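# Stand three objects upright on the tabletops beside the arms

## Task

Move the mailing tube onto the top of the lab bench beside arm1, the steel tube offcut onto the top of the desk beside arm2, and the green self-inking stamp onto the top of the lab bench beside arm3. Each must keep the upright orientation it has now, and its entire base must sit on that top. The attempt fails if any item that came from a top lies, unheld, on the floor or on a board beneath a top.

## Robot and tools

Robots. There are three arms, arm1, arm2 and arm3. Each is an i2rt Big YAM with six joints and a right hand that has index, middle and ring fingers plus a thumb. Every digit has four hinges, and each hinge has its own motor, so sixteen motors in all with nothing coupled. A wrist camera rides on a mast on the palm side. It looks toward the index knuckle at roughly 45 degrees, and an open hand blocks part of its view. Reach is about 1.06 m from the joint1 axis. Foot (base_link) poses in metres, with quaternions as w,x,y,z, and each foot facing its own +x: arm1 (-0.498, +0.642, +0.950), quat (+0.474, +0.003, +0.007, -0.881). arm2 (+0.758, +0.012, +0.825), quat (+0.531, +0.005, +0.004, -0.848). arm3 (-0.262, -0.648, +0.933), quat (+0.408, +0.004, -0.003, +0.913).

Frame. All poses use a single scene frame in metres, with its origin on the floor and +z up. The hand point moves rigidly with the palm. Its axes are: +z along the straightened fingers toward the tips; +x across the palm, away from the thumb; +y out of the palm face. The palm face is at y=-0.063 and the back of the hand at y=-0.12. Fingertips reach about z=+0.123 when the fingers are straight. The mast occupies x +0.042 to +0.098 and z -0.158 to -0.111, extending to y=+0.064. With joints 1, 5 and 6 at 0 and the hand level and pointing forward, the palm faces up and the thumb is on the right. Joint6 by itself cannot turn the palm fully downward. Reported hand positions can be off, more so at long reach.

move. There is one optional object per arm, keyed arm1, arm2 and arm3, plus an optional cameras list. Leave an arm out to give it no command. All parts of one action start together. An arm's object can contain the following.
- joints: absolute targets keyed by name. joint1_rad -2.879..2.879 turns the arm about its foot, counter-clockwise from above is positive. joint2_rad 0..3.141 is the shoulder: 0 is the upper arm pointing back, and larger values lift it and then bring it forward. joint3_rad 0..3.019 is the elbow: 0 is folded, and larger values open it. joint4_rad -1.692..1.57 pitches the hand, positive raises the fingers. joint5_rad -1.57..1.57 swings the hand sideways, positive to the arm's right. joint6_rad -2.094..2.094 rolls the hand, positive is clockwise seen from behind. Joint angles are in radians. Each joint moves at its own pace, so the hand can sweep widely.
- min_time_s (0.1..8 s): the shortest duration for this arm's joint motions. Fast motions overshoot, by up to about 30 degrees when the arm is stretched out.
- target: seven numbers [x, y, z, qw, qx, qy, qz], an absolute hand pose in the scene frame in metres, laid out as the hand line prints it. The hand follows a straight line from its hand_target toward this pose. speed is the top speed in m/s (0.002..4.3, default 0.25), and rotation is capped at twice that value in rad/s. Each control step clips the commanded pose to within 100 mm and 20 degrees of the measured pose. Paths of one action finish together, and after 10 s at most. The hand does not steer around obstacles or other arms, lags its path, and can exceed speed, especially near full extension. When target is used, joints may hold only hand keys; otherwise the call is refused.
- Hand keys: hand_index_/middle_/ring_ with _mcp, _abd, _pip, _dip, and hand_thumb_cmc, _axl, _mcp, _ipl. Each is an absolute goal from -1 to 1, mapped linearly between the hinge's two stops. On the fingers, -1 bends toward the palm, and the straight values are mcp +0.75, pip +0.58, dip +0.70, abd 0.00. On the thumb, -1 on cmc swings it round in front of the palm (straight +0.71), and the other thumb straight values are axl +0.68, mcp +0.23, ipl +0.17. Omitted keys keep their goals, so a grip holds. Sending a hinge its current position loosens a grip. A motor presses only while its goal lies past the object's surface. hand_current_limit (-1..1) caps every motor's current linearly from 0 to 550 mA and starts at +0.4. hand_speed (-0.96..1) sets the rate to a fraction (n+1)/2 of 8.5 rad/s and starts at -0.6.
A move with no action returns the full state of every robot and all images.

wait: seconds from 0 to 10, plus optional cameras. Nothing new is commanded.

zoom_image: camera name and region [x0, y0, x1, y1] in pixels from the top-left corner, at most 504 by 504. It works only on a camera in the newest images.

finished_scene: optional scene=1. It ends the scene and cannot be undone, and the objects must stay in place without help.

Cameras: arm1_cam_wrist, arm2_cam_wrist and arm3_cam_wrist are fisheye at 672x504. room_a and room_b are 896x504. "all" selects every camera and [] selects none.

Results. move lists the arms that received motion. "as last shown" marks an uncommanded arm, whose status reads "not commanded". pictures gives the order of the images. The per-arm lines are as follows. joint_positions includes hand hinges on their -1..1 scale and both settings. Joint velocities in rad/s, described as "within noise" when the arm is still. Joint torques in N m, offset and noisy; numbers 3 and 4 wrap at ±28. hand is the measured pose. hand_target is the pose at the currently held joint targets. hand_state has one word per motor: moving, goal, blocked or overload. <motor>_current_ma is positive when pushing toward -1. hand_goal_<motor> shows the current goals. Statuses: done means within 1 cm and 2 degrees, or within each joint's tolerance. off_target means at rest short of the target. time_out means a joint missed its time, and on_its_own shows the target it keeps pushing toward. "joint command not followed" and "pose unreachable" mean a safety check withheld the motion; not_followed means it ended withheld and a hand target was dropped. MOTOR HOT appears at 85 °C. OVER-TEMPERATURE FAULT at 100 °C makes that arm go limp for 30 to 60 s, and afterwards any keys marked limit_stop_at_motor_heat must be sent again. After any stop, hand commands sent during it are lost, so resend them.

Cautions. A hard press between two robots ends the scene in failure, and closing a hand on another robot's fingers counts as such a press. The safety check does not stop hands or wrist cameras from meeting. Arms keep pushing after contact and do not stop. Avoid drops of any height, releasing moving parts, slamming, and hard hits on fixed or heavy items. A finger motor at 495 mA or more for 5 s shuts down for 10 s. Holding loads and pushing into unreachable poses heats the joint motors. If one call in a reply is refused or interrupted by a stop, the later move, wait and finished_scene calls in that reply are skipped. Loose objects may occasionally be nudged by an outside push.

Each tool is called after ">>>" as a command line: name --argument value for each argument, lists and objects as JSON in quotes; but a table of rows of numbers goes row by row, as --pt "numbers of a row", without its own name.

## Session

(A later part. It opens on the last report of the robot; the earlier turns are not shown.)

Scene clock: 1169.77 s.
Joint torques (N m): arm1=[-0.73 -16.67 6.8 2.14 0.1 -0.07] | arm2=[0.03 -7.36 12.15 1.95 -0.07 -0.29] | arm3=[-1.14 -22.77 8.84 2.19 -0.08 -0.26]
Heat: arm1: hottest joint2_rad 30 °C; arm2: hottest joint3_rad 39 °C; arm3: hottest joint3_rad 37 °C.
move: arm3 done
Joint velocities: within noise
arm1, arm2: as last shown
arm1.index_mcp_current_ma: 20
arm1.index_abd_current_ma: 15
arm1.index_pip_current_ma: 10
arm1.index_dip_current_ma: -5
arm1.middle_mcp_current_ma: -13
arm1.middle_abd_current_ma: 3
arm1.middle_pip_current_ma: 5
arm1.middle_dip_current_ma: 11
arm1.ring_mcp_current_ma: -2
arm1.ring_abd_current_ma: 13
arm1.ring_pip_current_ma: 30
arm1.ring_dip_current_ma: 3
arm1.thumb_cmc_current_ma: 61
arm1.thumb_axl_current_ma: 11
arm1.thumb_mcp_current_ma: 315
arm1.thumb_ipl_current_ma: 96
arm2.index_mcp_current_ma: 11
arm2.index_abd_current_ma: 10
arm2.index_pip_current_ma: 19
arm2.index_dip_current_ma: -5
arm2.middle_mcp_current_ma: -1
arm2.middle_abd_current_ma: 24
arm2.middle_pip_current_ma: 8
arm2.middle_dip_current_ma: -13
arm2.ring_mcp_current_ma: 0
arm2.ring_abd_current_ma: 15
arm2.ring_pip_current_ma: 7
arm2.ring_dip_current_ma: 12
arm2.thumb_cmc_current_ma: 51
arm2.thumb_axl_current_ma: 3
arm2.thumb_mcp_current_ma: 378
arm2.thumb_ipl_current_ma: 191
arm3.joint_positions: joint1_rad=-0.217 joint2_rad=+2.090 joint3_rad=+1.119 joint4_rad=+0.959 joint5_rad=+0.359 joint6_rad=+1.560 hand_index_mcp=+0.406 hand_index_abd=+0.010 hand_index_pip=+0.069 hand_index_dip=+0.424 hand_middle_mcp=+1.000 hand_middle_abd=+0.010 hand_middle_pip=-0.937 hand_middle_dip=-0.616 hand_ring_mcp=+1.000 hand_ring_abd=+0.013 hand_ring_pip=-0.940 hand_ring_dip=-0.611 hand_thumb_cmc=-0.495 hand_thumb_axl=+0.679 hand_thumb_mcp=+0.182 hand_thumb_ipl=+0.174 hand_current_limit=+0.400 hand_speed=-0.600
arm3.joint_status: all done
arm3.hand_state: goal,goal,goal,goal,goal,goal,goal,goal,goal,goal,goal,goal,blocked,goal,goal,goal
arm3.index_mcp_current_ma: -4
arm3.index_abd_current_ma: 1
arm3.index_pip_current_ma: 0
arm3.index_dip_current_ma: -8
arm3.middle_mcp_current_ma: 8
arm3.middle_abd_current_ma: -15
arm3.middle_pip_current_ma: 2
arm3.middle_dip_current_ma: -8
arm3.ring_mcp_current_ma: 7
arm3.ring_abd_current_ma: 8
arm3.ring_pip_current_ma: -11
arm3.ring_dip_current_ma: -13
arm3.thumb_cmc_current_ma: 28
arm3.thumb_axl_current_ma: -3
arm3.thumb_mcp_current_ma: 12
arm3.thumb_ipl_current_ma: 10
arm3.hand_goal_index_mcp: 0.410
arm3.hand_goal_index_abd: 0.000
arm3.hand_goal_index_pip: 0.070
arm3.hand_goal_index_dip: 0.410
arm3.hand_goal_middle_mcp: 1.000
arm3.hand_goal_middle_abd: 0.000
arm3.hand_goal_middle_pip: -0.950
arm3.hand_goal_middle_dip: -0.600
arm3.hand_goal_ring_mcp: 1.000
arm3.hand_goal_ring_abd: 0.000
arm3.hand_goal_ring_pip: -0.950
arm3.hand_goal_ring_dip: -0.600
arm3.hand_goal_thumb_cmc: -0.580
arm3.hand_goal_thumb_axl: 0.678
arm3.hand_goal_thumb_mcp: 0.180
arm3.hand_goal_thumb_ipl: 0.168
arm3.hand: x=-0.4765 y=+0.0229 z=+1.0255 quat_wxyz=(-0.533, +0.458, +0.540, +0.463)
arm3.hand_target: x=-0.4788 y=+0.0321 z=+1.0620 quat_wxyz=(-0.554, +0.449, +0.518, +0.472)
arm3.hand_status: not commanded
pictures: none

>>> move --arm3 '{"joints": {"joint2_rad": 2.043}, "min_time_s": 0.5}' --cameras '["arm3_cam_wrist", "arm1_cam_wrist"]'

>>> zoom_image --camera "arm3_cam_wrist" --region '[380, 0, 640, 260]'

Scene clock: 1173.27 s.
Joint torques (N m): arm1=[-0.67 -16.67 6.8 2.13 0.09 -0.07] | arm2=[-0.03 -7.36 12.22 2.03 -0.06 -0.26] | arm3=[-0.97 -22.95 8.95 2.19 -0.08 -0.24]
Heat: arm1: hottest joint2_rad 30 °C; arm2: hottest joint3_rad 39 °C; arm3: hottest joint3_rad 37 °C.
move: arm3 done
Joint velocities: within noise
arm1, arm2: as last shown
arm1.index_mcp_current_ma: 18
arm1.index_abd_current_ma: 2
arm1.index_pip_current_ma: 7
arm1.index_dip_current_ma: 8
arm1.middle_mcp_current_ma: -12
arm1.middle_abd_current_ma: 10
arm1.middle_pip_current_ma: -8
arm1.middle_dip_current_ma: 0
arm1.ring_mcp_current_ma: 11
arm1.ring_abd_current_ma: 20
arm1.ring_pip_current_ma: 11
arm1.ring_dip_current_ma: 22
arm1.thumb_cmc_current_ma: 69
arm1.thumb_axl_current_ma: 27
arm1.thumb_mcp_current_ma: 313
arm1.thumb_ipl_current_ma: 110
arm2.index_mcp_current_ma: 12
arm2.index_abd_current_ma: 3
arm2.index_pip_current_ma: 0
arm2.index_dip_current_ma: -7
arm2.middle_mcp_current_ma: -15
arm2.middle_abd_current_ma: 8
arm2.middle_pip_current_ma: 9
arm2.middle_dip_current_ma: -8
arm2.ring_mcp_current_ma: -8
arm2.ring_abd_current_ma: 16
arm2.ring_pip_current_ma: 6
arm2.ring_dip_current_ma: 14
arm2.thumb_cmc_current_ma: 49
arm2.thumb_axl_current_ma: -1
arm2.thumb_mcp_current_ma: 385
arm2.thumb_ipl_current_ma: 195
arm3.joint_positions: joint1_rad=-0.217 joint2_rad=+2.076 joint3_rad=+1.119 joint4_rad=+0.959 joint5_rad=+0.359 joint6_rad=+1.560 hand_index_mcp=+0.406 hand_index_abd=+0.010 hand_index_pip=+0.069 hand_index_dip=+0.424 hand_middle_mcp=+1.000 hand_middle_abd=+0.010 hand_middle_pip=-0.937 hand_middle_dip=-0.616 hand_ring_mcp=+1.000 hand_ring_abd=+0.013 hand_ring_pip=-0.940 hand_ring_dip=-0.611 hand_thumb_cmc=-0.495 hand_thumb_axl=+0.679 hand_thumb_mcp=+0.182 hand_thumb_ipl=+0.174 hand_current_limit=+0.400 hand_speed=-0.600
arm3.joint_status: all done
arm3.hand_state: goal,goal,goal,goal,goal,goal,goal,goal,goal,goal,goal,goal,blocked,goal,goal,goal
arm3.index_mcp_current_ma: -1
arm3.index_abd_current_ma: -8
arm3.index_pip_current_ma: -9
arm3.index_dip_current_ma: 3
arm3.middle_mcp_current_ma: 1
arm3.middle_abd_current_ma: 4
arm3.middle_pip_current_ma: -5
arm3.middle_dip_current_ma: -18
arm3.ring_mcp_current_ma: 6
arm3.ring_abd_current_ma: 0
arm3.ring_pip_current_ma: -4
arm3.ring_dip_current_ma: -7
arm3.thumb_cmc_current_ma: 31
arm3.thumb_axl_current_ma: 13
arm3.thumb_mcp_current_ma: 16
arm3.thumb_ipl_current_ma: 7
arm3.hand_goal_index_mcp: 0.410
arm3.hand_goal_index_abd: 0.000
arm3.hand_goal_index_pip: 0.070
arm3.hand_goal_index_dip: 0.410
arm3.hand_goal_middle_mcp: 1.000
arm3.hand_goal_middle_abd: 0.000
arm3.hand_goal_middle_pip: -0.950
arm3.hand_goal_middle_dip: -0.600
arm3.hand_goal_ring_mcp: 1.000
arm3.hand_goal_ring_abd: 0.000
arm3.hand_goal_ring_pip: -0.950
arm3.hand_goal_ring_dip: -0.600
arm3.hand_goal_thumb_cmc: -0.580
arm3.hand_goal_thumb_axl: 0.678
arm3.hand_goal_thumb_mcp: 0.180
arm3.hand_goal_thumb_ipl: 0.168
arm3.hand: x=-0.4767 y=+0.0233 z=+1.0353 quat_wxyz=(-0.538, +0.456, +0.536, +0.465)
arm3.hand_target: x=-0.4788 y=+0.0321 z=+1.0704 quat_wxyz=(-0.558, +0.448, +0.514, +0.473)
arm3.hand_status: not commanded
pictures: arm1_cam_wrist, arm3_cam_wrist
arm1_cam_wrist: T_world_to_cam=[[-0.5915, -0.09327, -0.80089, 0.6439], [0.36984, 0.85125, -0.37228, 0.52448], [0.71648, -0.51641, -0.46902, 0.94153]] pos_world=[-0.48769, 0.0998, 1.15254]
arm3_cam_wrist: T_world_to_cam=[[0.58686, 0.05242, -0.80799, 1.14605], [-0.41005, -0.84123, -0.35241, 0.12965], [-0.69818, 0.53813, -0.4722, 0.26674]] pos_world=[-0.43318, -0.09455, 1.09763]

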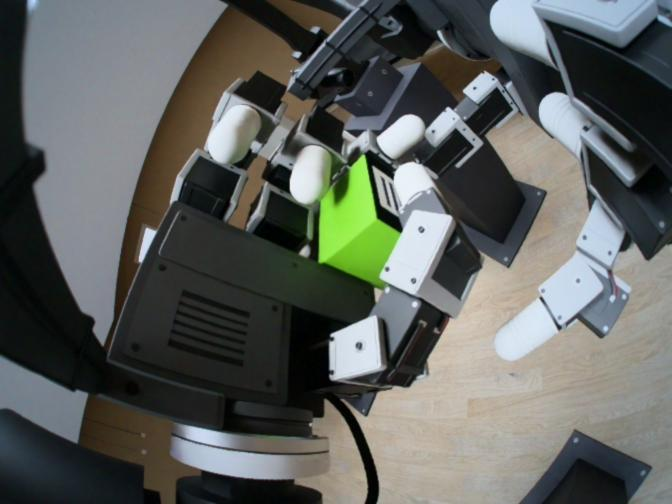

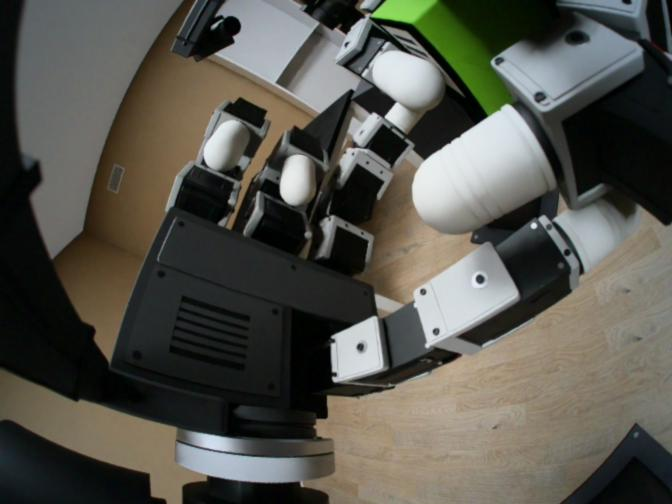

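Scaled by 1.938 from the camera's image (finer frame: 960x720).

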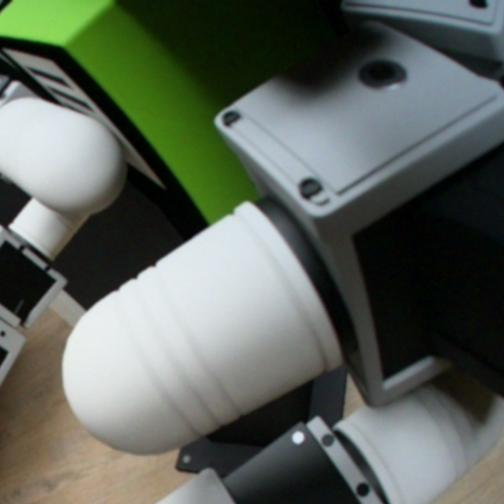

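>>> move --arm3 '{"target": [-0.4521, 0.0362, 1.0704, 0.558, -0.448, -0.514, -0.473], "speed": 0.06}' --cameras '["arm3_cam_wrist", "arm1_cam_wrist"]'

>>> zoom_image --camera "arm3_cam_wrist" --region '[340, 0, 600, 260]'

>>> zoom_image --camera "arm1_cam_wrist" --region '[360, 60, 620, 320]'

Scene clock: 1181.73 s.
Joint torques (N m): arm1=[-0.73 -16.73 6.79 2.13 0.12 -0.08] | arm2=[-0.26 -7.18 12.12 1.98 -0.05 -0.26] | arm3=[-0.91 -22.83 6.57 2.67 -0.09 -0.21]
Heat: arm1: hottest joint2_rad 30 °C; arm2: hottest joint3_rad 39 °C; arm3: hottest joint3_rad 37 °C.
move: arm3 off_target
Joint velocities: within noise
arm1.joint_positions: joint1_rad=+0.806 joint2_rad=+1.818 joint3_rad=+0.876 joint4_rad=+0.960 joint5_rad=+0.039 joint6_rad=+1.574 hand_index_mcp=+0.720 hand_index_abd=+0.009 hand_index_pip=-0.435 hand_index_dip=+0.285 hand_middle_mcp=+0.753 hand_middle_abd=+0.011 hand_middle_pip=-0.936 hand_middle_dip=-0.494 hand_ring_mcp=+0.752 hand_ring_abd=+0.010 hand_ring_pip=-0.936 hand_ring_dip=-0.496 hand_thumb_cmc=-0.496 hand_thumb_axl=+0.693 hand_thumb_mcp=-0.270 hand_thumb_ipl=-0.368 hand_current_limit=+0.400 hand_speed=-0.600
arm1.joint_status: not commanded
arm1.hand_state: blocked,goal,goal,goal,goal,goal,goal,goal,goal,goal,goal,goal,blocked,goal,blocked,blocked
arm1.index_mcp_current_ma: 34
arm1.index_abd_current_ma: 17
arm1.index_pip_current_ma: 13
arm1.index_dip_current_ma: -4
arm1.middle_mcp_current_ma: -2
arm1.middle_abd_current_ma: 13
arm1.middle_pip_current_ma: -1
arm1.middle_dip_current_ma: 4
arm1.ring_mcp_current_ma: 3
arm1.ring_abd_current_ma: 10
arm1.ring_pip_current_ma: 12
arm1.ring_dip_current_ma: 21
arm1.thumb_cmc_current_ma: 72
arm1.thumb_axl_current_ma: 15
arm1.thumb_mcp_current_ma: 307
arm1.thumb_ipl_current_ma: 109
arm1.hand_goal_index_mcp: 0.680
arm1.hand_goal_index_abd: 0.000
arm1.hand_goal_index_pip: -0.444
arm1.hand_goal_index_dip: 0.280
arm1.hand_goal_middle_mcp: 0.754
arm1.hand_goal_middle_abd: 0.000
arm1.hand_goal_middle_pip: -0.950
arm1.hand_goal_middle_dip: -0.500
arm1.hand_goal_ring_mcp: 0.754
arm1.hand_goal_ring_abd: 0.000
arm1.hand_goal_ring_pip: -0.950
arm1.hand_goal_ring_dip: -0.500
arm1.hand_goal_thumb_cmc: -0.560
arm1.hand_goal_thumb_axl: 0.678
arm1.hand_goal_thumb_mcp: -0.500
arm1.hand_goal_thumb_ipl: -0.450
arm1.hand: x=-0.4446 y=-0.0143 z=+1.0930 quat_wxyz=(+0.451, +0.542, -0.453, +0.545)
arm1.hand_target: x=-0.4482 y=-0.0153 z=+1.1077 quat_wxyz=(+0.456, +0.533, -0.451, +0.552)
arm1.hand_status: not commanded
arm2.joint_positions: joint1_rad=-0.899 joint2_rad=+1.072 joint3_rad=+0.534 joint4_rad=+0.489 joint5_rad=+0.051 joint6_rad=+1.564 hand_index_mcp=+0.623 hand_index_abd=+0.013 hand_index_pip=-0.848 hand_index_dip=+0.691 hand_middle_mcp=+0.896 hand_middle_abd=+0.007 hand_middle_pip=-0.951 hand_middle_dip=-0.508 hand_ring_mcp=+0.758 hand_ring_abd=+0.008 hand_ring_pip=-0.947 hand_ring_dip=-0.498 hand_thumb_cmc=-0.393 hand_thumb_axl=+0.682 hand_thumb_mcp=-0.247 hand_thumb_ipl=-0.362 hand_current_limit=+0.400 hand_speed=-0.600
arm2.joint_status: not commanded
arm2.hand_state: goal,goal,goal,goal,overload,goal,goal,goal,goal,goal,goal,goal,blocked,goal,blocked,blocked
arm2.index_mcp_current_ma: 19
arm2.index_abd_current_ma: 1
arm2.index_pip_current_ma: -7
arm2.index_dip_current_ma: -3
arm2.middle_mcp_current_ma: -3
arm2.middle_abd_current_ma: 12
arm2.middle_pip_current_ma: 3
arm2.middle_dip_current_ma: -10
arm2.ring_mcp_current_ma: 1
arm2.ring_abd_current_ma: 5
arm2.ring_pip_current_ma: 20
arm2.ring_dip_current_ma: 10
arm2.thumb_cmc_current_ma: 64
arm2.thumb_axl_current_ma: 2
arm2.thumb_mcp_current_ma: 375
arm2.thumb_ipl_current_ma: 193
arm2.hand_goal_index_mcp: 0.620
arm2.hand_goal_index_abd: 0.000
arm2.hand_goal_index_pip: -0.850
arm2.hand_goal_index_dip: 0.696
arm2.hand_goal_middle_mcp: 0.754
arm2.hand_goal_middle_abd: 0.000
arm2.hand_goal_middle_pip: -0.950
arm2.hand_goal_middle_dip: -0.500
arm2.hand_goal_ring_mcp: 0.754
arm2.hand_goal_ring_abd: 0.000
arm2.hand_goal_ring_pip: -0.950
arm2.hand_goal_ring_dip: -0.500
arm2.hand_goal_thumb_cmc: -0.430
arm2.hand_goal_thumb_axl: 0.678
arm2.hand_goal_thumb_mcp: -0.500
arm2.hand_goal_thumb_ipl: -0.450
arm2.hand: x=+0.2769 y=-0.0015 z=+1.0885 quat_wxyz=(+0.685, +0.068, -0.723, +0.051)
arm2.hand_target: x=+0.2674 y=-0.0034 z=+1.1157 quat_wxyz=(+0.701, +0.068, -0.708, +0.052)
arm2.hand_status: not commanded
arm3.joint_positions: joint1_rad=-0.266 joint2_rad=+2.062 joint3_rad=+1.119 joint4_rad=+0.959 joint5_rad=+0.314 joint6_rad=+1.560 hand_index_mcp=+0.407 hand_index_abd=+0.010 hand_index_pip=+0.066 hand_index_dip=+0.424 hand_middle_mcp=+0.996 hand_middle_abd=+0.010 hand_middle_pip=-0.937 hand_middle_dip=-0.616 hand_ring_mcp=+1.000 hand_ring_abd=+0.013 hand_ring_pip=-0.941 hand_ring_dip=-0.611 hand_thumb_cmc=-0.495 hand_thumb_axl=+0.679 hand_thumb_mcp=+0.187 hand_thumb_ipl=+0.175 hand_current_limit=+0.400 hand_speed=-0.600
arm3.joint_status: not commanded
arm3.hand_state: goal,goal,goal,goal,goal,goal,goal,goal,goal,goal,goal,goal,blocked,goal,goal,goal
arm3.index_mcp_current_ma: -6
arm3.index_abd_current_ma: -6
arm3.index_pip_current_ma: 10
arm3.index_dip_current_ma: -24
arm3.middle_mcp_current_ma: 7
arm3.middle_abd_current_ma: 1
arm3.middle_pip_current_ma: -11
arm3.middle_dip_current_ma: -3
arm3.ring_mcp_current_ma: 11
arm3.ring_abd_current_ma: 12
arm3.ring_pip_current_ma: -7
arm3.ring_dip_current_ma: -13
arm3.thumb_cmc_current_ma: 19
arm3.thumb_axl_current_ma: 13
arm3.thumb_mcp_current_ma: 9
arm3.thumb_ipl_current_ma: -5
arm3.hand_goal_index_mcp: 0.410
arm3.hand_goal_index_abd: 0.000
arm3.hand_goal_index_pip: 0.070
arm3.hand_goal_index_dip: 0.410
arm3.hand_goal_middle_mcp: 1.000
arm3.hand_goal_middle_abd: 0.000
arm3.hand_goal_middle_pip: -0.950
arm3.hand_goal_middle_dip: -0.600
arm3.hand_goal_ring_mcp: 1.000
arm3.hand_goal_ring_abd: 0.000
arm3.hand_goal_ring_pip: -0.950
arm3.hand_goal_ring_dip: -0.600
arm3.hand_goal_thumb_cmc: -0.580
arm3.hand_goal_thumb_axl: 0.678
arm3.hand_goal_thumb_mcp: 0.180
arm3.hand_goal_thumb_ipl: 0.168
arm3.hand: x=-0.4526 y=+0.0360 z=+1.0445 quat_wxyz=(-0.542, +0.455, +0.530, +0.467)
arm3.hand_target: x=-0.4520 y=+0.0363 z=+1.0702 quat_wxyz=(-0.558, +0.448, +0.514, +0.473)
arm3.hand_status: off_target (0.026 m and 2.8 deg from the pose sent, 0.045 m and 3.6 deg at the start)
pictures: arm1_cam_wrist, arm3_cam_wrist
arm1_cam_wrist: T_world_to_cam=[[-0.59051, -0.09362, -0.80158, 0.64513], [0.36953, 0.85164, -0.37169, 0.52365], [0.71746, -0.51569, -0.46831, 0.94101]] pos_world=[-0.48769, 0.0997, 1.15245]
arm3_cam_wrist: T_world_to_cam=[[0.58208, 0.06063, -0.81087, 1.13932], [-0.41474, -0.83561, -0.36019, 0.15928], [-0.69941, 0.54596, -0.46125, 0.26885]] pos_world=[-0.40908, -0.08276, 1.10522]

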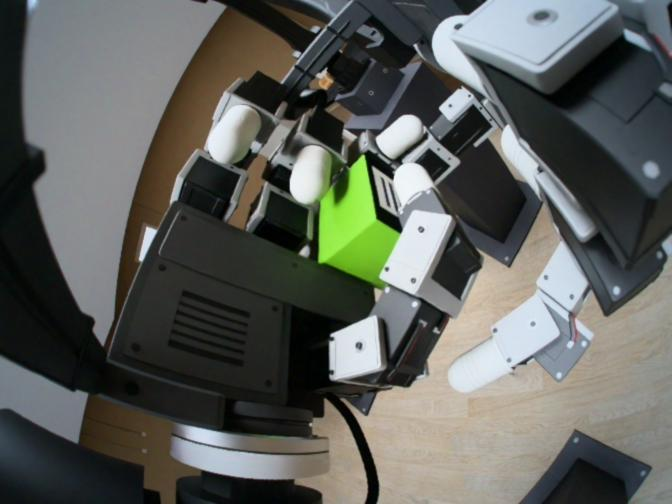

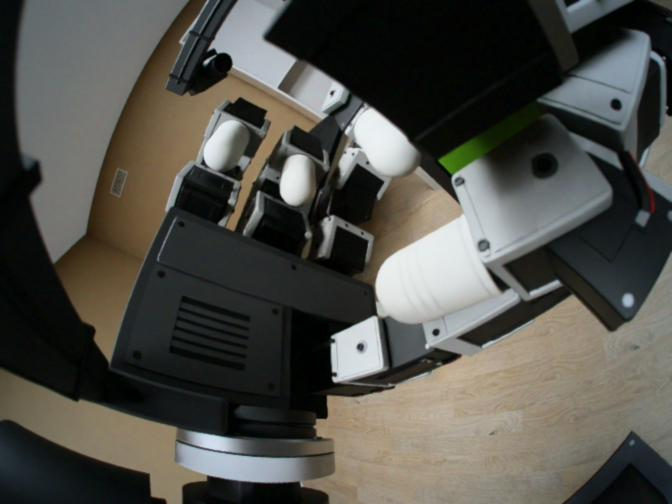

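Scaled by 1.938 from the camera's image (finer frame: 960x720).

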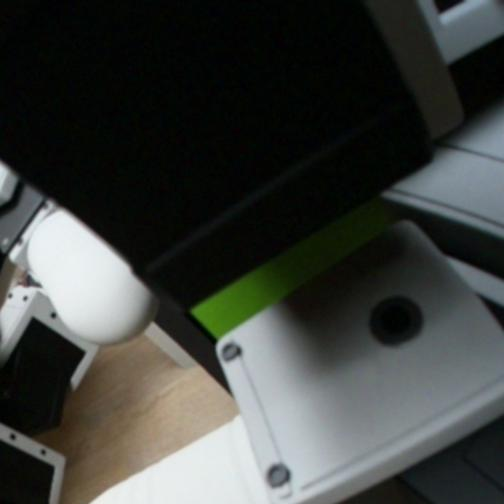

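Scaled by 1.938 from the camera's image (finer frame: 960x720).

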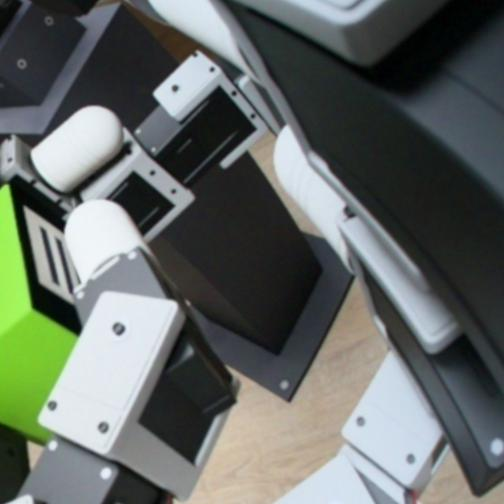

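>>> move --arm1 '{"joints": {"hand_middle_mcp": 1.0, "hand_ring_mcp": 1.0}}'

>>> move --arm3 '{"joints": {"joint2_rad": 2.077}, "min_time_s": 0.5}' --cameras '["arm3_cam_wrist", "arm1_cam_wrist"]'

>>> zoom_image --camera "arm3_cam_wrist" --region '[340, 0, 600, 260]'

Scene clock: 1197.30 s.
Joint torques (N m): arm1=[-0.73 -16.73 6.79 2.13 0.12 -0.05] | arm2=[-0.32 -7.41 12.16 2 -0.09 -0.25] | arm3=[-0.73 -22.95 6.58 2.7 -0.08 -0.21]
Heat: arm1: hottest joint2_rad 30 °C; arm2: hottest joint3_rad 39 °C; arm3: hottest joint3_rad 37 °C.
move: arm1 done
Joint velocities: within noise
arm1.joint_positions: joint1_rad=+0.806 joint2_rad=+1.818 joint3_rad=+0.876 joint4_rad=+0.960 joint5_rad=+0.039 joint6_rad=+1.574 hand_index_mcp=+0.720 hand_index_abd=+0.009 hand_index_pip=-0.435 hand_index_dip=+0.285 hand_middle_mcp=+0.999 hand_middle_abd=+0.011 hand_middle_pip=-0.936 hand_middle_dip=-0.494 hand_ring_mcp=+0.999 hand_ring_abd=+0.010 hand_ring_pip=-0.937 hand_ring_dip=-0.496 hand_thumb_cmc=-0.496 hand_thumb_axl=+0.693 hand_thumb_mcp=-0.270 hand_thumb_ipl=-0.368 hand_current_limit=+0.400 hand_speed=-0.600
arm1.joint_status: all done
arm1.hand_state: blocked,goal,goal,goal,goal,goal,goal,goal,goal,goal,goal,goal,blocked,goal,blocked,blocked
arm1.index_mcp_current_ma: 32
arm1.index_abd_current_ma: 22
arm1.index_pip_current_ma: 19
arm1.index_dip_current_ma: -2
arm1.middle_mcp_current_ma: -9
arm1.middle_abd_current_ma: 9
arm1.middle_pip_current_ma: -1
arm1.middle_dip_current_ma: -14
arm1.ring_mcp_current_ma: -7
arm1.ring_abd_current_ma: 11
arm1.ring_pip_current_ma: 8
arm1.ring_dip_current_ma: 2
arm1.thumb_cmc_current_ma: 62
arm1.thumb_axl_current_ma: 14
arm1.thumb_mcp_current_ma: 303
arm1.thumb_ipl_current_ma: 97
arm1.hand_goal_index_mcp: 0.680
arm1.hand_goal_index_abd: 0.000
arm1.hand_goal_index_pip: -0.444
arm1.hand_goal_index_dip: 0.280
arm1.hand_goal_middle_mcp: 1.000
arm1.hand_goal_middle_abd: 0.000
arm1.hand_goal_middle_pip: -0.950
arm1.hand_goal_middle_dip: -0.500
arm1.hand_goal_ring_mcp: 1.000
arm1.hand_goal_ring_abd: 0.000
arm1.hand_goal_ring_pip: -0.950
arm1.hand_goal_ring_dip: -0.500
arm1.hand_goal_thumb_cmc: -0.560
arm1.hand_goal_thumb_axl: 0.678
arm1.hand_goal_thumb_mcp: -0.500
arm1.hand_goal_thumb_ipl: -0.450
arm1.hand: x=-0.4446 y=-0.0143 z=+1.0930 quat_wxyz=(+0.451, +0.542, -0.453, +0.545)
arm1.hand_target: x=-0.4482 y=-0.0153 z=+1.1077 quat_wxyz=(+0.456, +0.533, -0.451, +0.552)
arm1.hand_status: not commanded
arm2, arm3: as last shown
arm2.index_mcp_current_ma: 17
arm2.index_abd_current_ma: 12
arm2.index_pip_current_ma: 10
arm2.index_dip_current_ma: -16
arm2.middle_mcp_current_ma: -9
arm2.middle_abd_current_ma: 7
arm2.middle_pip_current_ma: 7
arm2.middle_dip_current_ma: -21
arm2.ring_mcp_current_ma: 3
arm2.ring_abd_current_ma: 13
arm2.ring_pip_current_ma: 18
arm2.ring_dip_current_ma: 0
arm2.thumb_cmc_current_ma: 50
arm2.thumb_axl_current_ma: -13
arm2.thumb_mcp_current_ma: 388
arm2.thumb_ipl_current_ma: 197
arm3.index_mcp_current_ma: 5
arm3.index_abd_current_ma: 4
arm3.index_pip_current_ma: -2
arm3.index_dip_current_ma: 10
arm3.middle_mcp_current_ma: -9
arm3.middle_abd_current_ma: -8
arm3.middle_pip_current_ma: -4
arm3.middle_dip_current_ma: -21
arm3.ring_mcp_current_ma: 19
arm3.ring_abd_current_ma: -4
arm3.ring_pip_current_ma: -11
arm3.ring_dip_current_ma: -3
arm3.thumb_cmc_current_ma: 24
arm3.thumb_axl_current_ma: 0
arm3.thumb_mcp_current_ma: 1
arm3.thumb_ipl_current_ma: 6
pictures: none

Scene clock: 1198.07 s.
Joint torques (N m): arm1=[-0.67 -16.73 6.79 2.14 0.12 -0.05] | arm2=[-0.32 -7.18 12.27 1.99 -0.05 -0.26] | arm3=[-0.85 -18.73 6.6 2.7 -0.08 -0.21]
Heat: arm1: hottest joint2_rad 30 °C; arm2: hottest joint3_rad 39 °C; arm3: hottest joint3_rad 37 °C.
move: arm3 done
Joint velocities: within noise
arm1, arm2: as last shown
arm1.index_mcp_current_ma: 22
arm1.index_abd_current_ma: 17
arm1.index_pip_current_ma: 15
arm1.index_dip_current_ma: -11
arm1.middle_mcp_current_ma: -15
arm1.middle_abd_current_ma: 19
arm1.middle_pip_current_ma: 6
arm1.middle_dip_current_ma: 12
arm1.ring_mcp_current_ma: 15
arm1.ring_abd_current_ma: 19
arm1.ring_pip_current_ma: 10
arm1.ring_dip_current_ma: 11
arm1.thumb_cmc_current_ma: 61
arm1.thumb_axl_current_ma: 24
arm1.thumb_mcp_current_ma: 312
arm1.thumb_ipl_current_ma: 101
arm2.index_mcp_current_ma: 18
arm2.index_abd_current_ma: 16
arm2.index_pip_current_ma: 5
arm2.index_dip_current_ma: -6
arm2.middle_mcp_current_ma: -15
arm2.middle_abd_current_ma: 9
arm2.middle_pip_current_ma: 6
arm2.middle_dip_current_ma: -15
arm2.ring_mcp_current_ma: 10
arm2.ring_abd_current_ma: 18
arm2.ring_pip_current_ma: 2
arm2.ring_dip_current_ma: 14
arm2.thumb_cmc_current_ma: 47
arm2.thumb_axl_current_ma: 0
arm2.thumb_mcp_current_ma: 387
arm2.thumb_ipl_current_ma: 200
arm3.joint_positions: joint1_rad=-0.266 joint2_rad=+2.062 joint3_rad=+1.119 joint4_rad=+0.959 joint5_rad=+0.314 joint6_rad=+1.560 hand_index_mcp=+0.407 hand_index_abd=+0.010 hand_index_pip=+0.066 hand_index_dip=+0.424 hand_middle_mcp=+0.996 hand_middle_abd=+0.010 hand_middle_pip=-0.937 hand_middle_dip=-0.616 hand_ring_mcp=+1.000 hand_ring_abd=+0.013 hand_ring_pip=-0.941 hand_ring_dip=-0.611 hand_thumb_cmc=-0.495 hand_thumb_axl=+0.679 hand_thumb_mcp=+0.187 hand_thumb_ipl=+0.175 hand_current_limit=+0.400 hand_speed=-0.600
arm3.joint_status: all done
arm3.hand_state: goal,goal,goal,goal,goal,goal,goal,goal,goal,goal,goal,goal,blocked,goal,goal,goal
arm3.index_mcp_current_ma: -13
arm3.index_abd_current_ma: 3
arm3.index_pip_current_ma: -4
arm3.index_dip_current_ma: -13
arm3.middle_mcp_current_ma: 13
arm3.middle_abd_current_ma: -17
arm3.middle_pip_current_ma: 0
arm3.middle_dip_current_ma: 5
arm3.ring_mcp_current_ma: 8
arm3.ring_abd_current_ma: -1
arm3.ring_pip_current_ma: 0
arm3.ring_dip_current_ma: 2
arm3.thumb_cmc_current_ma: 24
arm3.thumb_axl_current_ma: 20
arm3.thumb_mcp_current_ma: 15
arm3.thumb_ipl_current_ma: -4
arm3.hand_goal_index_mcp: 0.410
arm3.hand_goal_index_abd: 0.000
arm3.hand_goal_index_pip: 0.070
arm3.hand_goal_index_dip: 0.410
arm3.hand_goal_middle_mcp: 1.000
arm3.hand_goal_middle_abd: 0.000
arm3.hand_goal_middle_pip: -0.950
arm3.hand_goal_middle_dip: -0.600
arm3.hand_goal_ring_mcp: 1.000
arm3.hand_goal_ring_abd: 0.000
arm3.hand_goal_ring_pip: -0.950
arm3.hand_goal_ring_dip: -0.600
arm3.hand_goal_thumb_cmc: -0.580
arm3.hand_goal_thumb_axl: 0.678
arm3.hand_goal_thumb_mcp: 0.180
arm3.hand_goal_thumb_ipl: 0.168
arm3.hand: x=-0.4526 y=+0.0360 z=+1.0445 quat_wxyz=(-0.542, +0.455, +0.530, +0.467)
arm3.hand_target: x=-0.4518 y=+0.0358 z=+1.0371 quat_wxyz=(-0.542, +0.455, +0.530, +0.467)
arm3.hand_status: not commanded
pictures: arm1_cam_wrist, arm3_cam_wrist
arm1_cam_wrist: T_world_to_cam=[[-0.59051, -0.09362, -0.80158, 0.64513], [0.36953, 0.85164, -0.37169, 0.52365], [0.71746, -0.51569, -0.46831, 0.94101]] pos_world=[-0.48769, 0.0997, 1.15245]
arm3_cam_wrist: T_world_to_cam=[[0.58208, 0.06063, -0.81087, 1.13932], [-0.41474, -0.83561, -0.36019, 0.15928], [-0.69941, 0.54596, -0.46125, 0.26885]] pos_world=[-0.40908, -0.08276, 1.10522]

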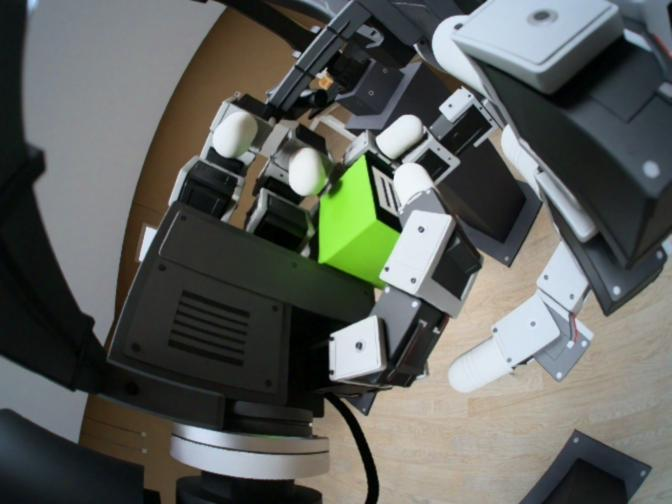

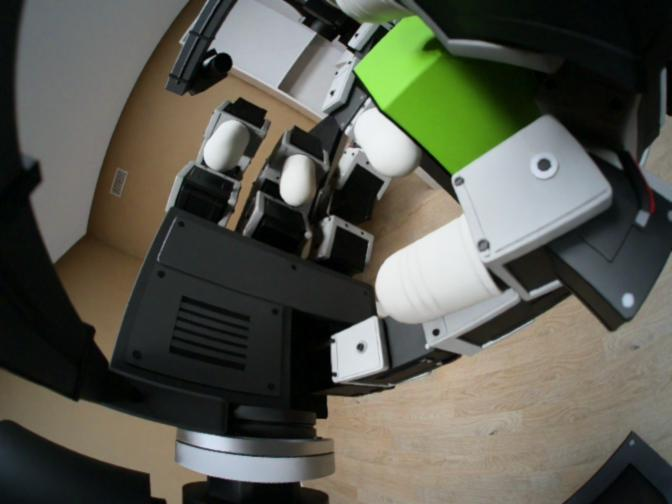

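Scaled by 1.938 from the camera's image (finer frame: 960x720).

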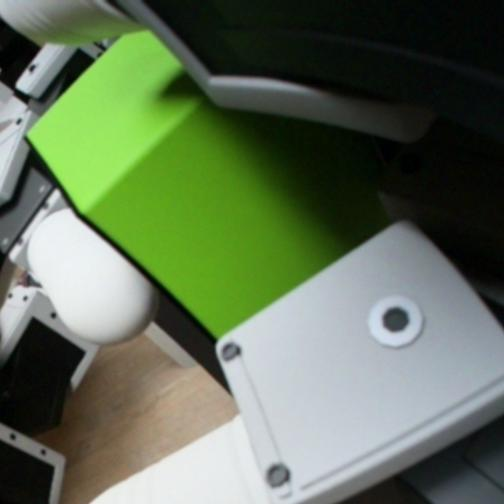

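>>> move --arm3 '{"target": [-0.450, 0.0239, 1.034, 0.542, -0.455, -0.530, -0.467], "speed": 0.06}' --cameras '["arm3_cam_wrist", "arm1_cam_wrist"]'

>>> zoom_image --camera "arm3_cam_wrist" --region '[340, 0, 600, 260]'

Scene clock: 1207.67 s.
Joint torques (N m): arm1=[-0.67 -16.73 6.78 2.13 0.12 -0.05] | arm2=[-0.09 -7.36 12.14 1.99 -0.07 -0.24] | arm3=[-0.32 -19.31 6.15 3.06 0.26 -0.21]
Heat: arm1: hottest joint2_rad 30 °C; arm2: hottest joint3_rad 39 °C; arm3: hottest joint3_rad 36 °C.
move: arm3 done
Joint velocities: within noise
arm1, arm2: as last shown
arm1.index_mcp_current_ma: 25
arm1.index_abd_current_ma: 11
arm1.index_pip_current_ma: 16
arm1.index_dip_current_ma: -4
arm1.middle_mcp_current_ma: 4
arm1.middle_abd_current_ma: 16
arm1.middle_pip_current_ma: 2
arm1.middle_dip_current_ma: 10
arm1.ring_mcp_current_ma: 4
arm1.ring_abd_current_ma: 6
arm1.ring_pip_current_ma: 22
arm1.ring_dip_current_ma: 14
arm1.thumb_cmc_current_ma: 73
arm1.thumb_axl_current_ma: 17
arm1.thumb_mcp_current_ma: 304
arm1.thumb_ipl_current_ma: 95
arm2.index_mcp_current_ma: 7
arm2.index_abd_current_ma: 10
arm2.index_pip_current_ma: 2
arm2.index_dip_current_ma: -1
arm2.middle_mcp_current_ma: -4
arm2.middle_abd_current_ma: 16
arm2.middle_pip_current_ma: 7
arm2.middle_dip_current_ma: -9
arm2.ring_mcp_current_ma: -3
arm2.ring_abd_current_ma: 21
arm2.ring_pip_current_ma: -2
arm2.ring_dip_current_ma: -3
arm2.thumb_cmc_current_ma: 60
arm2.thumb_axl_current_ma: 3
arm2.thumb_mcp_current_ma: 389
arm2.thumb_ipl_current_ma: 195
arm3.joint_positions: joint1_rad=-0.266 joint2_rad=+2.062 joint3_rad=+1.085 joint4_rad=+0.976 joint5_rad=+0.315 joint6_rad=+1.560 hand_index_mcp=+0.407 hand_index_abd=+0.010 hand_index_pip=+0.066 hand_index_dip=+0.424 hand_middle_mcp=+0.996 hand_middle_abd=+0.010 hand_middle_pip=-0.937 hand_middle_dip=-0.616 hand_ring_mcp=+1.000 hand_ring_abd=+0.013 hand_ring_pip=-0.941 hand_ring_dip=-0.611 hand_thumb_cmc=-0.499 hand_thumb_axl=+0.679 hand_thumb_mcp=+0.182 hand_thumb_ipl=+0.174 hand_current_limit=+0.400 hand_speed=-0.600
arm3.joint_status: not commanded
arm3.hand_state: goal,goal,goal,goal,goal,goal,goal,goal,goal,goal,goal,goal,blocked,goal,goal,goal
arm3.index_mcp_current_ma: -5
arm3.index_abd_current_ma: -6
arm3.index_pip_current_ma: 10
arm3.index_dip_current_ma: -6
arm3.middle_mcp_current_ma: -6
arm3.middle_abd_current_ma: -28
arm3.middle_pip_current_ma: 0
arm3.middle_dip_current_ma: 3
arm3.ring_mcp_current_ma: 22
arm3.ring_abd_current_ma: -3
arm3.ring_pip_current_ma: -10
arm3.ring_dip_current_ma: -16
arm3.thumb_cmc_current_ma: 19
arm3.thumb_axl_current_ma: -1
arm3.thumb_mcp_current_ma: 19
arm3.thumb_ipl_current_ma: -15
arm3.hand_goal_index_mcp: 0.410
arm3.hand_goal_index_abd: 0.000
arm3.hand_goal_index_pip: 0.070
arm3.hand_goal_index_dip: 0.410
arm3.hand_goal_middle_mcp: 1.000
arm3.hand_goal_middle_abd: 0.000
arm3.hand_goal_middle_pip: -0.950
arm3.hand_goal_middle_dip: -0.600
arm3.hand_goal_ring_mcp: 1.000
arm3.hand_goal_ring_abd: 0.000
arm3.hand_goal_ring_pip: -0.950
arm3.hand_goal_ring_dip: -0.600
arm3.hand_goal_thumb_cmc: -0.580
arm3.hand_goal_thumb_axl: 0.678
arm3.hand_goal_thumb_mcp: 0.180
arm3.hand_goal_thumb_ipl: 0.168
arm3.hand: x=-0.4476 y=+0.0263 z=+1.0336 quat_wxyz=(-0.536, +0.457, +0.535, +0.466)
arm3.hand_target: x=-0.4499 y=+0.0239 z=+1.0342 quat_wxyz=(-0.542, +0.455, +0.530, +0.467)
arm3.hand_status: done (0.003 m and 1.0 deg from the pose sent, 0.016 m and 0.1 deg at the start)
pictures: arm1_cam_wrist, arm3_cam_wrist
arm1_cam_wrist: T_world_to_cam=[[-0.59051, -0.09362, -0.80158, 0.64513], [0.36953, 0.85164, -0.37169, 0.52365], [0.71746, -0.51569, -0.46831, 0.94101]] pos_world=[-0.48769, 0.0997, 1.15245]
arm3_cam_wrist: T_world_to_cam=[[0.58808, 0.04801, -0.80737, 1.12753], [-0.41313, -0.84036, -0.3509, 0.14057], [-0.69533, 0.5399, -0.47437, 0.28811]] pos_world=[-0.40468, -0.09155, 1.09633]

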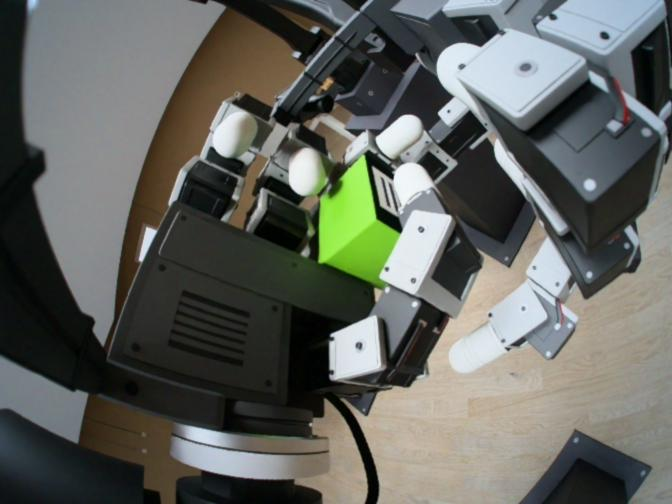

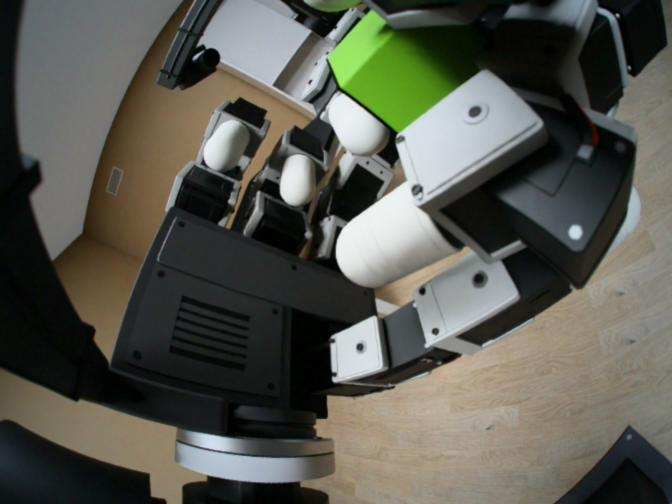

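Scaled by 1.938 from the camera's image (finer frame: 960x720).

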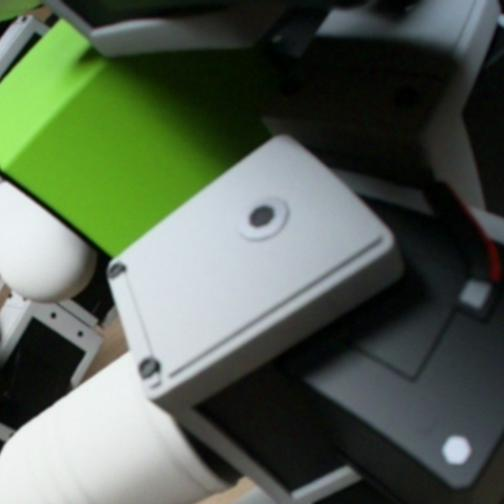

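>>> move --arm3 '{"joints": {"hand_index_mcp": 0.2, "hand_index_pip": 0.0, "hand_index_dip": 0.55, "hand_thumb_mcp": 0.0}}' --cameras '["arm3_cam_wrist", "arm1_cam_wrist"]'

Scene clock: 1214.43 s.
Joint torques (N m): arm1=[-0.67 -16.67 6.8 2.13 0.12 -0.05] | arm2=[0.09 -7.3 12.14 1.89 -0.06 -0.24] | arm3=[-0.38 -19.19 6.11 3.04 0.25 -0.22]
Heat: arm1: hottest joint2_rad 30 °C; arm2: hottest joint3_rad 39 °C; arm3: hottest joint3_rad 36 °C.
move: arm3 done
Joint velocities: within noise
arm1, arm2: as last shown
arm1.index_mcp_current_ma: 35
arm1.index_abd_current_ma: 13
arm1.index_pip_current_ma: 10
arm1.index_dip_current_ma: -9
arm1.middle_mcp_current_ma: -1
arm1.middle_abd_current_ma: 8
arm1.middle_pip_current_ma: 0
arm1.middle_dip_current_ma: -1
arm1.ring_mcp_current_ma: 9
arm1.ring_abd_current_ma: 12
arm1.ring_pip_current_ma: 4
arm1.ring_dip_current_ma: 18
arm1.thumb_cmc_current_ma: 66
arm1.thumb_axl_current_ma: 19
arm1.thumb_mcp_current_ma: 308
arm1.thumb_ipl_current_ma: 107
arm2.index_mcp_current_ma: 16
arm2.index_pip_current_ma: 10
arm2.index_dip_current_ma: 15
arm2.middle_mcp_current_ma: -8
arm2.middle_abd_current_ma: 7
arm2.middle_pip_current_ma: 6
arm2.middle_dip_current_ma: -10
arm2.ring_mcp_current_ma: 19
arm2.ring_abd_current_ma: 11
arm2.ring_pip_current_ma: 16
arm2.ring_dip_current_ma: 13
arm2.thumb_cmc_current_ma: 55
arm2.thumb_axl_current_ma: -6
arm2.thumb_mcp_current_ma: 378
arm2.thumb_ipl_current_ma: 182
arm3.joint_positions: joint1_rad=-0.266 joint2_rad=+2.062 joint3_rad=+1.085 joint4_rad=+0.976 joint5_rad=+0.315 joint6_rad=+1.560 hand_index_mcp=+0.207 hand_index_abd=+0.010 hand_index_pip=+0.011 hand_index_dip=+0.540 hand_middle_mcp=+0.998 hand_middle_abd=+0.010 hand_middle_pip=-0.937 hand_middle_dip=-0.616 hand_ring_mcp=+1.000 hand_ring_abd=+0.013 hand_ring_pip=-0.941 hand_ring_dip=-0.611 hand_thumb_cmc=-0.499 hand_thumb_axl=+0.679 hand_thumb_mcp=+0.003 hand_thumb_ipl=+0.168 hand_current_limit=+0.400 hand_speed=-0.600
arm3.joint_status: all done
arm3.hand_state: goal,goal,goal,goal,goal,goal,goal,goal,goal,goal,goal,goal,blocked,goal,goal,goal
arm3.index_mcp_current_ma: 2
arm3.index_abd_current_ma: -3
arm3.index_pip_current_ma: -4
arm3.index_dip_current_ma: 5
arm3.middle_mcp_current_ma: 9
arm3.middle_abd_current_ma: -1
arm3.middle_pip_current_ma: -11
arm3.middle_dip_current_ma: -12
arm3.ring_mcp_current_ma: 5
arm3.ring_abd_current_ma: 12
arm3.ring_pip_current_ma: 7
arm3.ring_dip_current_ma: 5
arm3.thumb_cmc_current_ma: 16
arm3.thumb_axl_current_ma: 6
arm3.thumb_mcp_current_ma: 10
arm3.thumb_ipl_current_ma: 0
arm3.hand_goal_index_mcp: 0.200
arm3.hand_goal_index_abd: 0.000
arm3.hand_goal_index_pip: 0.000
arm3.hand_goal_index_dip: 0.550
arm3.hand_goal_middle_mcp: 1.000
arm3.hand_goal_middle_abd: 0.000
arm3.hand_goal_middle_pip: -0.950
arm3.hand_goal_middle_dip: -0.600
arm3.hand_goal_ring_mcp: 1.000
arm3.hand_goal_ring_abd: 0.000
arm3.hand_goal_ring_pip: -0.950
arm3.hand_goal_ring_dip: -0.600
arm3.hand_goal_thumb_cmc: -0.580
arm3.hand_goal_thumb_axl: 0.678
arm3.hand_goal_thumb_mcp: 0.000
arm3.hand_goal_thumb_ipl: 0.168
arm3.hand: x=-0.4476 y=+0.0263 z=+1.0336 quat_wxyz=(-0.536, +0.457, +0.535, +0.466)
arm3.hand_target: x=-0.4500 y=+0.0239 z=+1.0342 quat_wxyz=(-0.542, +0.455, +0.530, +0.467)
arm3.hand_status: not commanded
pictures: arm1_cam_wrist, arm3_cam_wrist
arm1_cam_wrist: T_world_to_cam=[[-0.59051, -0.09362, -0.80158, 0.64513], [0.36953, 0.85164, -0.37169, 0.52365], [0.71746, -0.51569, -0.46831, 0.94101]] pos_world=[-0.48769, 0.0997, 1.15245]
arm3_cam_wrist: T_world_to_cam=[[0.58808, 0.04801, -0.80737, 1.12753], [-0.41313, -0.84036, -0.3509, 0.14057], [-0.69533, 0.5399, -0.47437, 0.28811]] pos_world=[-0.40468, -0.09155, 1.09633]

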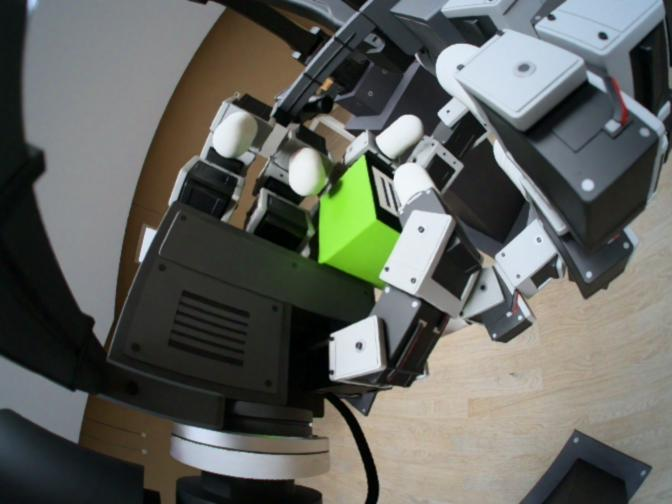

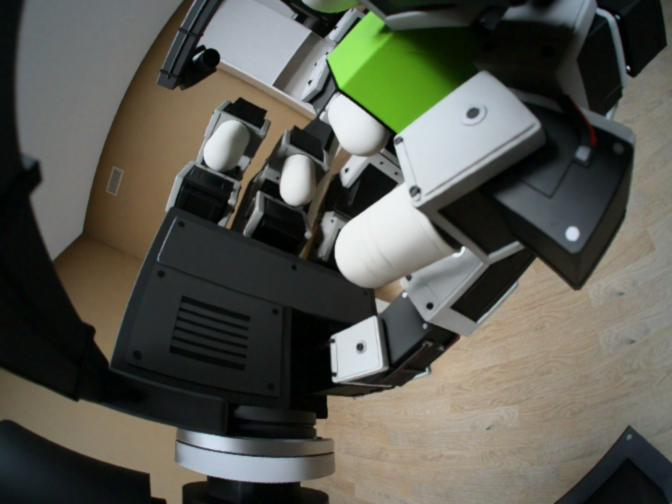

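>>> move --arm3 '{"joints": {"hand_index_mcp": 0.06, "hand_thumb_mcp": -0.1}}'

Scene clock: 1216.83 s.
Joint torques (N m): arm1=[-0.67 -16.67 6.79 2.14 0.12 -0.05] | arm2=[-0.09 -7.24 12.16 1.99 -0.08 -0.27] | arm3=[-0.5 -19.31 6.15 3 0.24 -0.25]
Heat: arm1: hottest joint2_rad 30 °C; arm2: hottest joint3_rad 39 °C; arm3: hottest joint3_rad 36 °C.
move: arm3 off_target
Joint velocities: within noise
arm1, arm2: as last shown
arm1.joint_positions: joint1_rad=+0.806 joint2_rad=+1.818 joint3_rad=+0.876 joint4_rad=+0.960 joint5_rad=+0.039 joint6_rad=+1.574 hand_index_mcp=+0.720 hand_index_abd=+0.009 hand_index_pip=-0.435 hand_index_dip=+0.285 hand_middle_mcp=+0.996 hand_middle_abd=+0.011 hand_middle_pip=-0.937 hand_middle_dip=-0.494 hand_ring_mcp=+0.995 hand_ring_abd=+0.010 hand_ring_pip=-0.937 hand_ring_dip=-0.496 hand_thumb_cmc=-0.496 hand_thumb_axl=+0.693 hand_thumb_mcp=-0.270 hand_thumb_ipl=-0.368 hand_current_limit=+0.400 hand_speed=-0.600
arm1.index_mcp_current_ma: 29
arm1.index_abd_current_ma: 19
arm1.index_pip_current_ma: 11
arm1.index_dip_current_ma: 5
arm1.middle_mcp_current_ma: -13
arm1.middle_abd_current_ma: 6
arm1.middle_pip_current_ma: -1
arm1.middle_dip_current_ma: 6
arm1.ring_mcp_current_ma: -1
arm1.ring_abd_current_ma: 13
arm1.ring_pip_current_ma: 10
arm1.ring_dip_current_ma: 14
arm1.thumb_cmc_current_ma: 60
arm1.thumb_axl_current_ma: 21
arm1.thumb_mcp_current_ma: 316
arm1.thumb_ipl_current_ma: 104
arm1.hand: x=-0.4445 y=-0.0143 z=+1.0930 quat_wxyz=(+0.451, +0.542, -0.453, +0.546)
arm2.index_mcp_current_ma: 24
arm2.index_abd_current_ma: 9
arm2.index_pip_current_ma: 8
arm2.index_dip_current_ma: -10
arm2.middle_mcp_current_ma: -16
arm2.middle_abd_current_ma: 2
arm2.middle_pip_current_ma: 10
arm2.middle_dip_current_ma: -5
arm2.ring_mcp_current_ma: 2
arm2.ring_abd_current_ma: 17
arm2.ring_pip_current_ma: 3
arm2.ring_dip_current_ma: 5
arm2.thumb_cmc_current_ma: 50
arm2.thumb_axl_current_ma: 1
arm2.thumb_mcp_current_ma: 383
arm2.thumb_ipl_current_ma: 180
arm3.joint_positions: joint1_rad=-0.266 joint2_rad=+2.062 joint3_rad=+1.085 joint4_rad=+0.976 joint5_rad=+0.316 joint6_rad=+1.560 hand_index_mcp=+0.108 hand_index_abd=+0.011 hand_index_pip=+0.019 hand_index_dip=+0.552 hand_middle_mcp=+1.000 hand_middle_abd=+0.010 hand_middle_pip=-0.937 hand_middle_dip=-0.616 hand_ring_mcp=+1.000 hand_ring_abd=+0.013 hand_ring_pip=-0.941 hand_ring_dip=-0.611 hand_thumb_cmc=-0.499 hand_thumb_axl=+0.679 hand_thumb_mcp=-0.065 hand_thumb_ipl=+0.178 hand_current_limit=+0.400 hand_speed=-0.600
arm3.joint_status: hand_index_mcp off_target (ended at +0.108, target +0.060); hand_thumb_mcp off_target (ended at -0.065, target -0.100)
arm3.hand_state: blocked,goal,goal,goal,goal,goal,goal,goal,goal,goal,goal,goal,blocked,goal,blocked,goal
arm3.index_mcp_current_ma: 12
arm3.index_abd_current_ma: 2
arm3.index_pip_current_ma: 5
arm3.index_dip_current_ma: -16
arm3.middle_mcp_current_ma: -2
arm3.middle_abd_current_ma: -1
arm3.middle_pip_current_ma: 2
arm3.middle_dip_current_ma: -15
arm3.ring_mcp_current_ma: 11
arm3.ring_abd_current_ma: -9
arm3.ring_pip_current_ma: -19
arm3.ring_dip_current_ma: -3
arm3.thumb_cmc_current_ma: 24
arm3.thumb_axl_current_ma: 13
arm3.thumb_mcp_current_ma: 33
arm3.thumb_ipl_current_ma: 5
arm3.hand_goal_index_mcp: 0.060
arm3.hand_goal_index_abd: 0.000
arm3.hand_goal_index_pip: 0.000
arm3.hand_goal_index_dip: 0.550
arm3.hand_goal_middle_mcp: 1.000
arm3.hand_goal_middle_abd: 0.000
arm3.hand_goal_middle_pip: -0.950
arm3.hand_goal_middle_dip: -0.600
arm3.hand_goal_ring_mcp: 1.000
arm3.hand_goal_ring_abd: 0.000
arm3.hand_goal_ring_pip: -0.950
arm3.hand_goal_ring_dip: -0.600
arm3.hand_goal_thumb_cmc: -0.580
arm3.hand_goal_thumb_axl: 0.678
arm3.hand_goal_thumb_mcp: -0.100
arm3.hand_goal_thumb_ipl: 0.168
arm3.hand: x=-0.4475 y=+0.0263 z=+1.0336 quat_wxyz=(-0.536, +0.458, +0.535, +0.466)
arm3.hand_target: x=-0.4500 y=+0.0239 z=+1.0342 quat_wxyz=(-0.542, +0.455, +0.530, +0.467)
arm3.hand_status: not commanded
pictures: none

>>> move --arm3 '{"joints": {"hand_current_limit": 0.7, "hand_index_mcp": -0.2, "hand_index_pip": -0.17, "hand_index_dip": 0.45, "hand_thumb_mcp": -0.38, "hand_thumb_ipl": 0.05}}' --cameras '["arm3_cam_wrist", "arm1_cam_wrist"]'

Scene clock: 1223.50 s.
Joint torques (N m): arm1=[-0.73 -16.73 6.8 2.13 0.12 -0.05] | arm2=[-0.15 -7.59 12.19 1.95 -0.05 -0.27] | arm3=[-0.38 -19.25 6.06 2.97 0.21 -0.23]
Heat: arm1: hottest joint2_rad 30 °C; arm2: hottest joint3_rad 39 °C; arm3: hottest joint3_rad 36 °C.
move: arm3 off_target
Joint velocities: within noise
arm1, arm2: as last shown
arm1.index_mcp_current_ma: 34
arm1.index_abd_current_ma: 15
arm1.index_pip_current_ma: 25
arm1.index_dip_current_ma: -5
arm1.middle_mcp_current_ma: -18
arm1.middle_abd_current_ma: 12
arm1.middle_pip_current_ma: 9
arm1.middle_dip_current_ma: 16
arm1.ring_mcp_current_ma: 4
arm1.ring_abd_current_ma: 15
arm1.ring_pip_current_ma: 5
arm1.ring_dip_current_ma: 12
arm1.thumb_cmc_current_ma: 70
arm1.thumb_axl_current_ma: 25
arm1.thumb_mcp_current_ma: 318
arm1.thumb_ipl_current_ma: 96
arm2.index_mcp_current_ma: 16
arm2.index_abd_current_ma: 6
arm2.index_pip_current_ma: 1
arm2.index_dip_current_ma: -4
arm2.middle_mcp_current_ma: -14
arm2.middle_abd_current_ma: 13
arm2.middle_pip_current_ma: -7
arm2.middle_dip_current_ma: -10
arm2.ring_mcp_current_ma: 0
arm2.ring_abd_current_ma: 14
arm2.ring_pip_current_ma: 13
arm2.ring_dip_current_ma: -10
arm2.thumb_axl_current_ma: -5
arm2.thumb_mcp_current_ma: 374
arm2.thumb_ipl_current_ma: 206
arm3.joint_positions: joint1_rad=-0.266 joint2_rad=+2.062 joint3_rad=+1.085 joint4_rad=+0.976 joint5_rad=+0.316 joint6_rad=+1.560 hand_index_mcp=+0.111 hand_index_abd=+0.011 hand_index_pip=+0.019 hand_index_dip=+0.543 hand_middle_mcp=+1.000 hand_middle_abd=+0.010 hand_middle_pip=-0.937 hand_middle_dip=-0.616 hand_ring_mcp=+1.000 hand_ring_abd=+0.013 hand_ring_pip=-0.941 hand_ring_dip=-0.611 hand_thumb_cmc=-0.499 hand_thumb_axl=+0.680 hand_thumb_mcp=-0.065 hand_thumb_ipl=+0.172 hand_current_limit=+0.700 hand_speed=-0.600
arm3.joint_status: hand_index_mcp off_target (ended at +0.111, target -0.200); hand_index_pip off_target (ended at +0.019, target -0.170); hand_index_dip off_target (ended at +0.543, target +0.450); hand_thumb_mcp off_target (ended at -0.065, target -0.380); hand_thumb_ipl off_target (ended at +0.172, target +0.050); the others done
arm3.hand_state: blocked,goal,blocked,blocked,goal,goal,goal,goal,goal,goal,goal,goal,blocked,goal,blocked,blocked
arm3.index_mcp_current_ma: 143
arm3.index_abd_current_ma: 14
arm3.index_pip_current_ma: 65
arm3.index_dip_current_ma: 1
arm3.middle_mcp_current_ma: -8
arm3.middle_abd_current_ma: -8
arm3.middle_pip_current_ma: -10
arm3.middle_dip_current_ma: -13
arm3.ring_mcp_current_ma: 5
arm3.ring_abd_current_ma: 7
arm3.ring_pip_current_ma: -9
arm3.ring_dip_current_ma: -18
arm3.thumb_cmc_current_ma: 16
arm3.thumb_axl_current_ma: 12
arm3.thumb_mcp_current_ma: 209
arm3.thumb_ipl_current_ma: 50
arm3.hand_goal_index_mcp: -0.200
arm3.hand_goal_index_abd: 0.000
arm3.hand_goal_index_pip: -0.170
arm3.hand_goal_index_dip: 0.450
arm3.hand_goal_middle_mcp: 1.000
arm3.hand_goal_middle_abd: 0.000
arm3.hand_goal_middle_pip: -0.950
arm3.hand_goal_middle_dip: -0.600
arm3.hand_goal_ring_mcp: 1.000
arm3.hand_goal_ring_abd: 0.000
arm3.hand_goal_ring_pip: -0.950
arm3.hand_goal_ring_dip: -0.600
arm3.hand_goal_thumb_cmc: -0.580
arm3.hand_goal_thumb_axl: 0.678
arm3.hand_goal_thumb_mcp: -0.380
arm3.hand_goal_thumb_ipl: 0.050
arm3.hand: x=-0.4475 y=+0.0263 z=+1.0336 quat_wxyz=(-0.536, +0.458, +0.535, +0.466)
arm3.hand_target: x=-0.4500 y=+0.0239 z=+1.0342 quat_wxyz=(-0.542, +0.455, +0.530, +0.467)
arm3.hand_status: not commanded
pictures: arm1_cam_wrist, arm3_cam_wrist
arm1_cam_wrist: T_world_to_cam=[[-0.59027, -0.09354, -0.80177, 0.64545], [0.36968, 0.85165, -0.37153, 0.52354], [0.71757, -0.5157, -0.46812, 0.94085]] pos_world=[-0.48769, 0.0997, 1.15245]
arm3_cam_wrist: T_world_to_cam=[[0.58813, 0.04759, -0.80737, 1.12745], [-0.41373, -0.84006, -0.3509, 0.14032], [-0.69493, 0.54041, -0.47437, 0.28844]] pos_world=[-0.40458, -0.09166, 1.09633]

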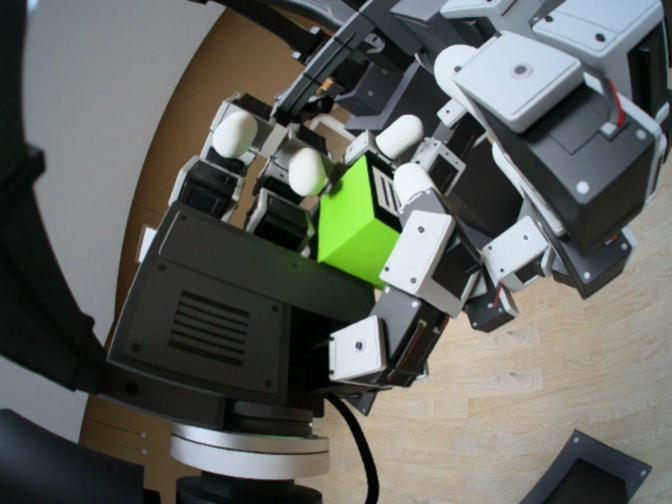

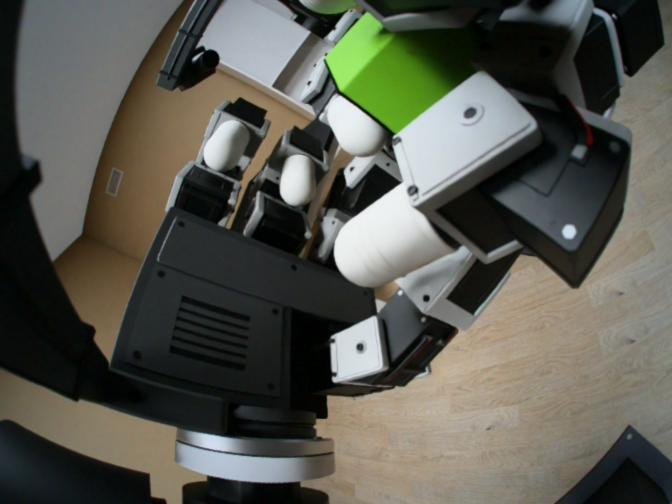

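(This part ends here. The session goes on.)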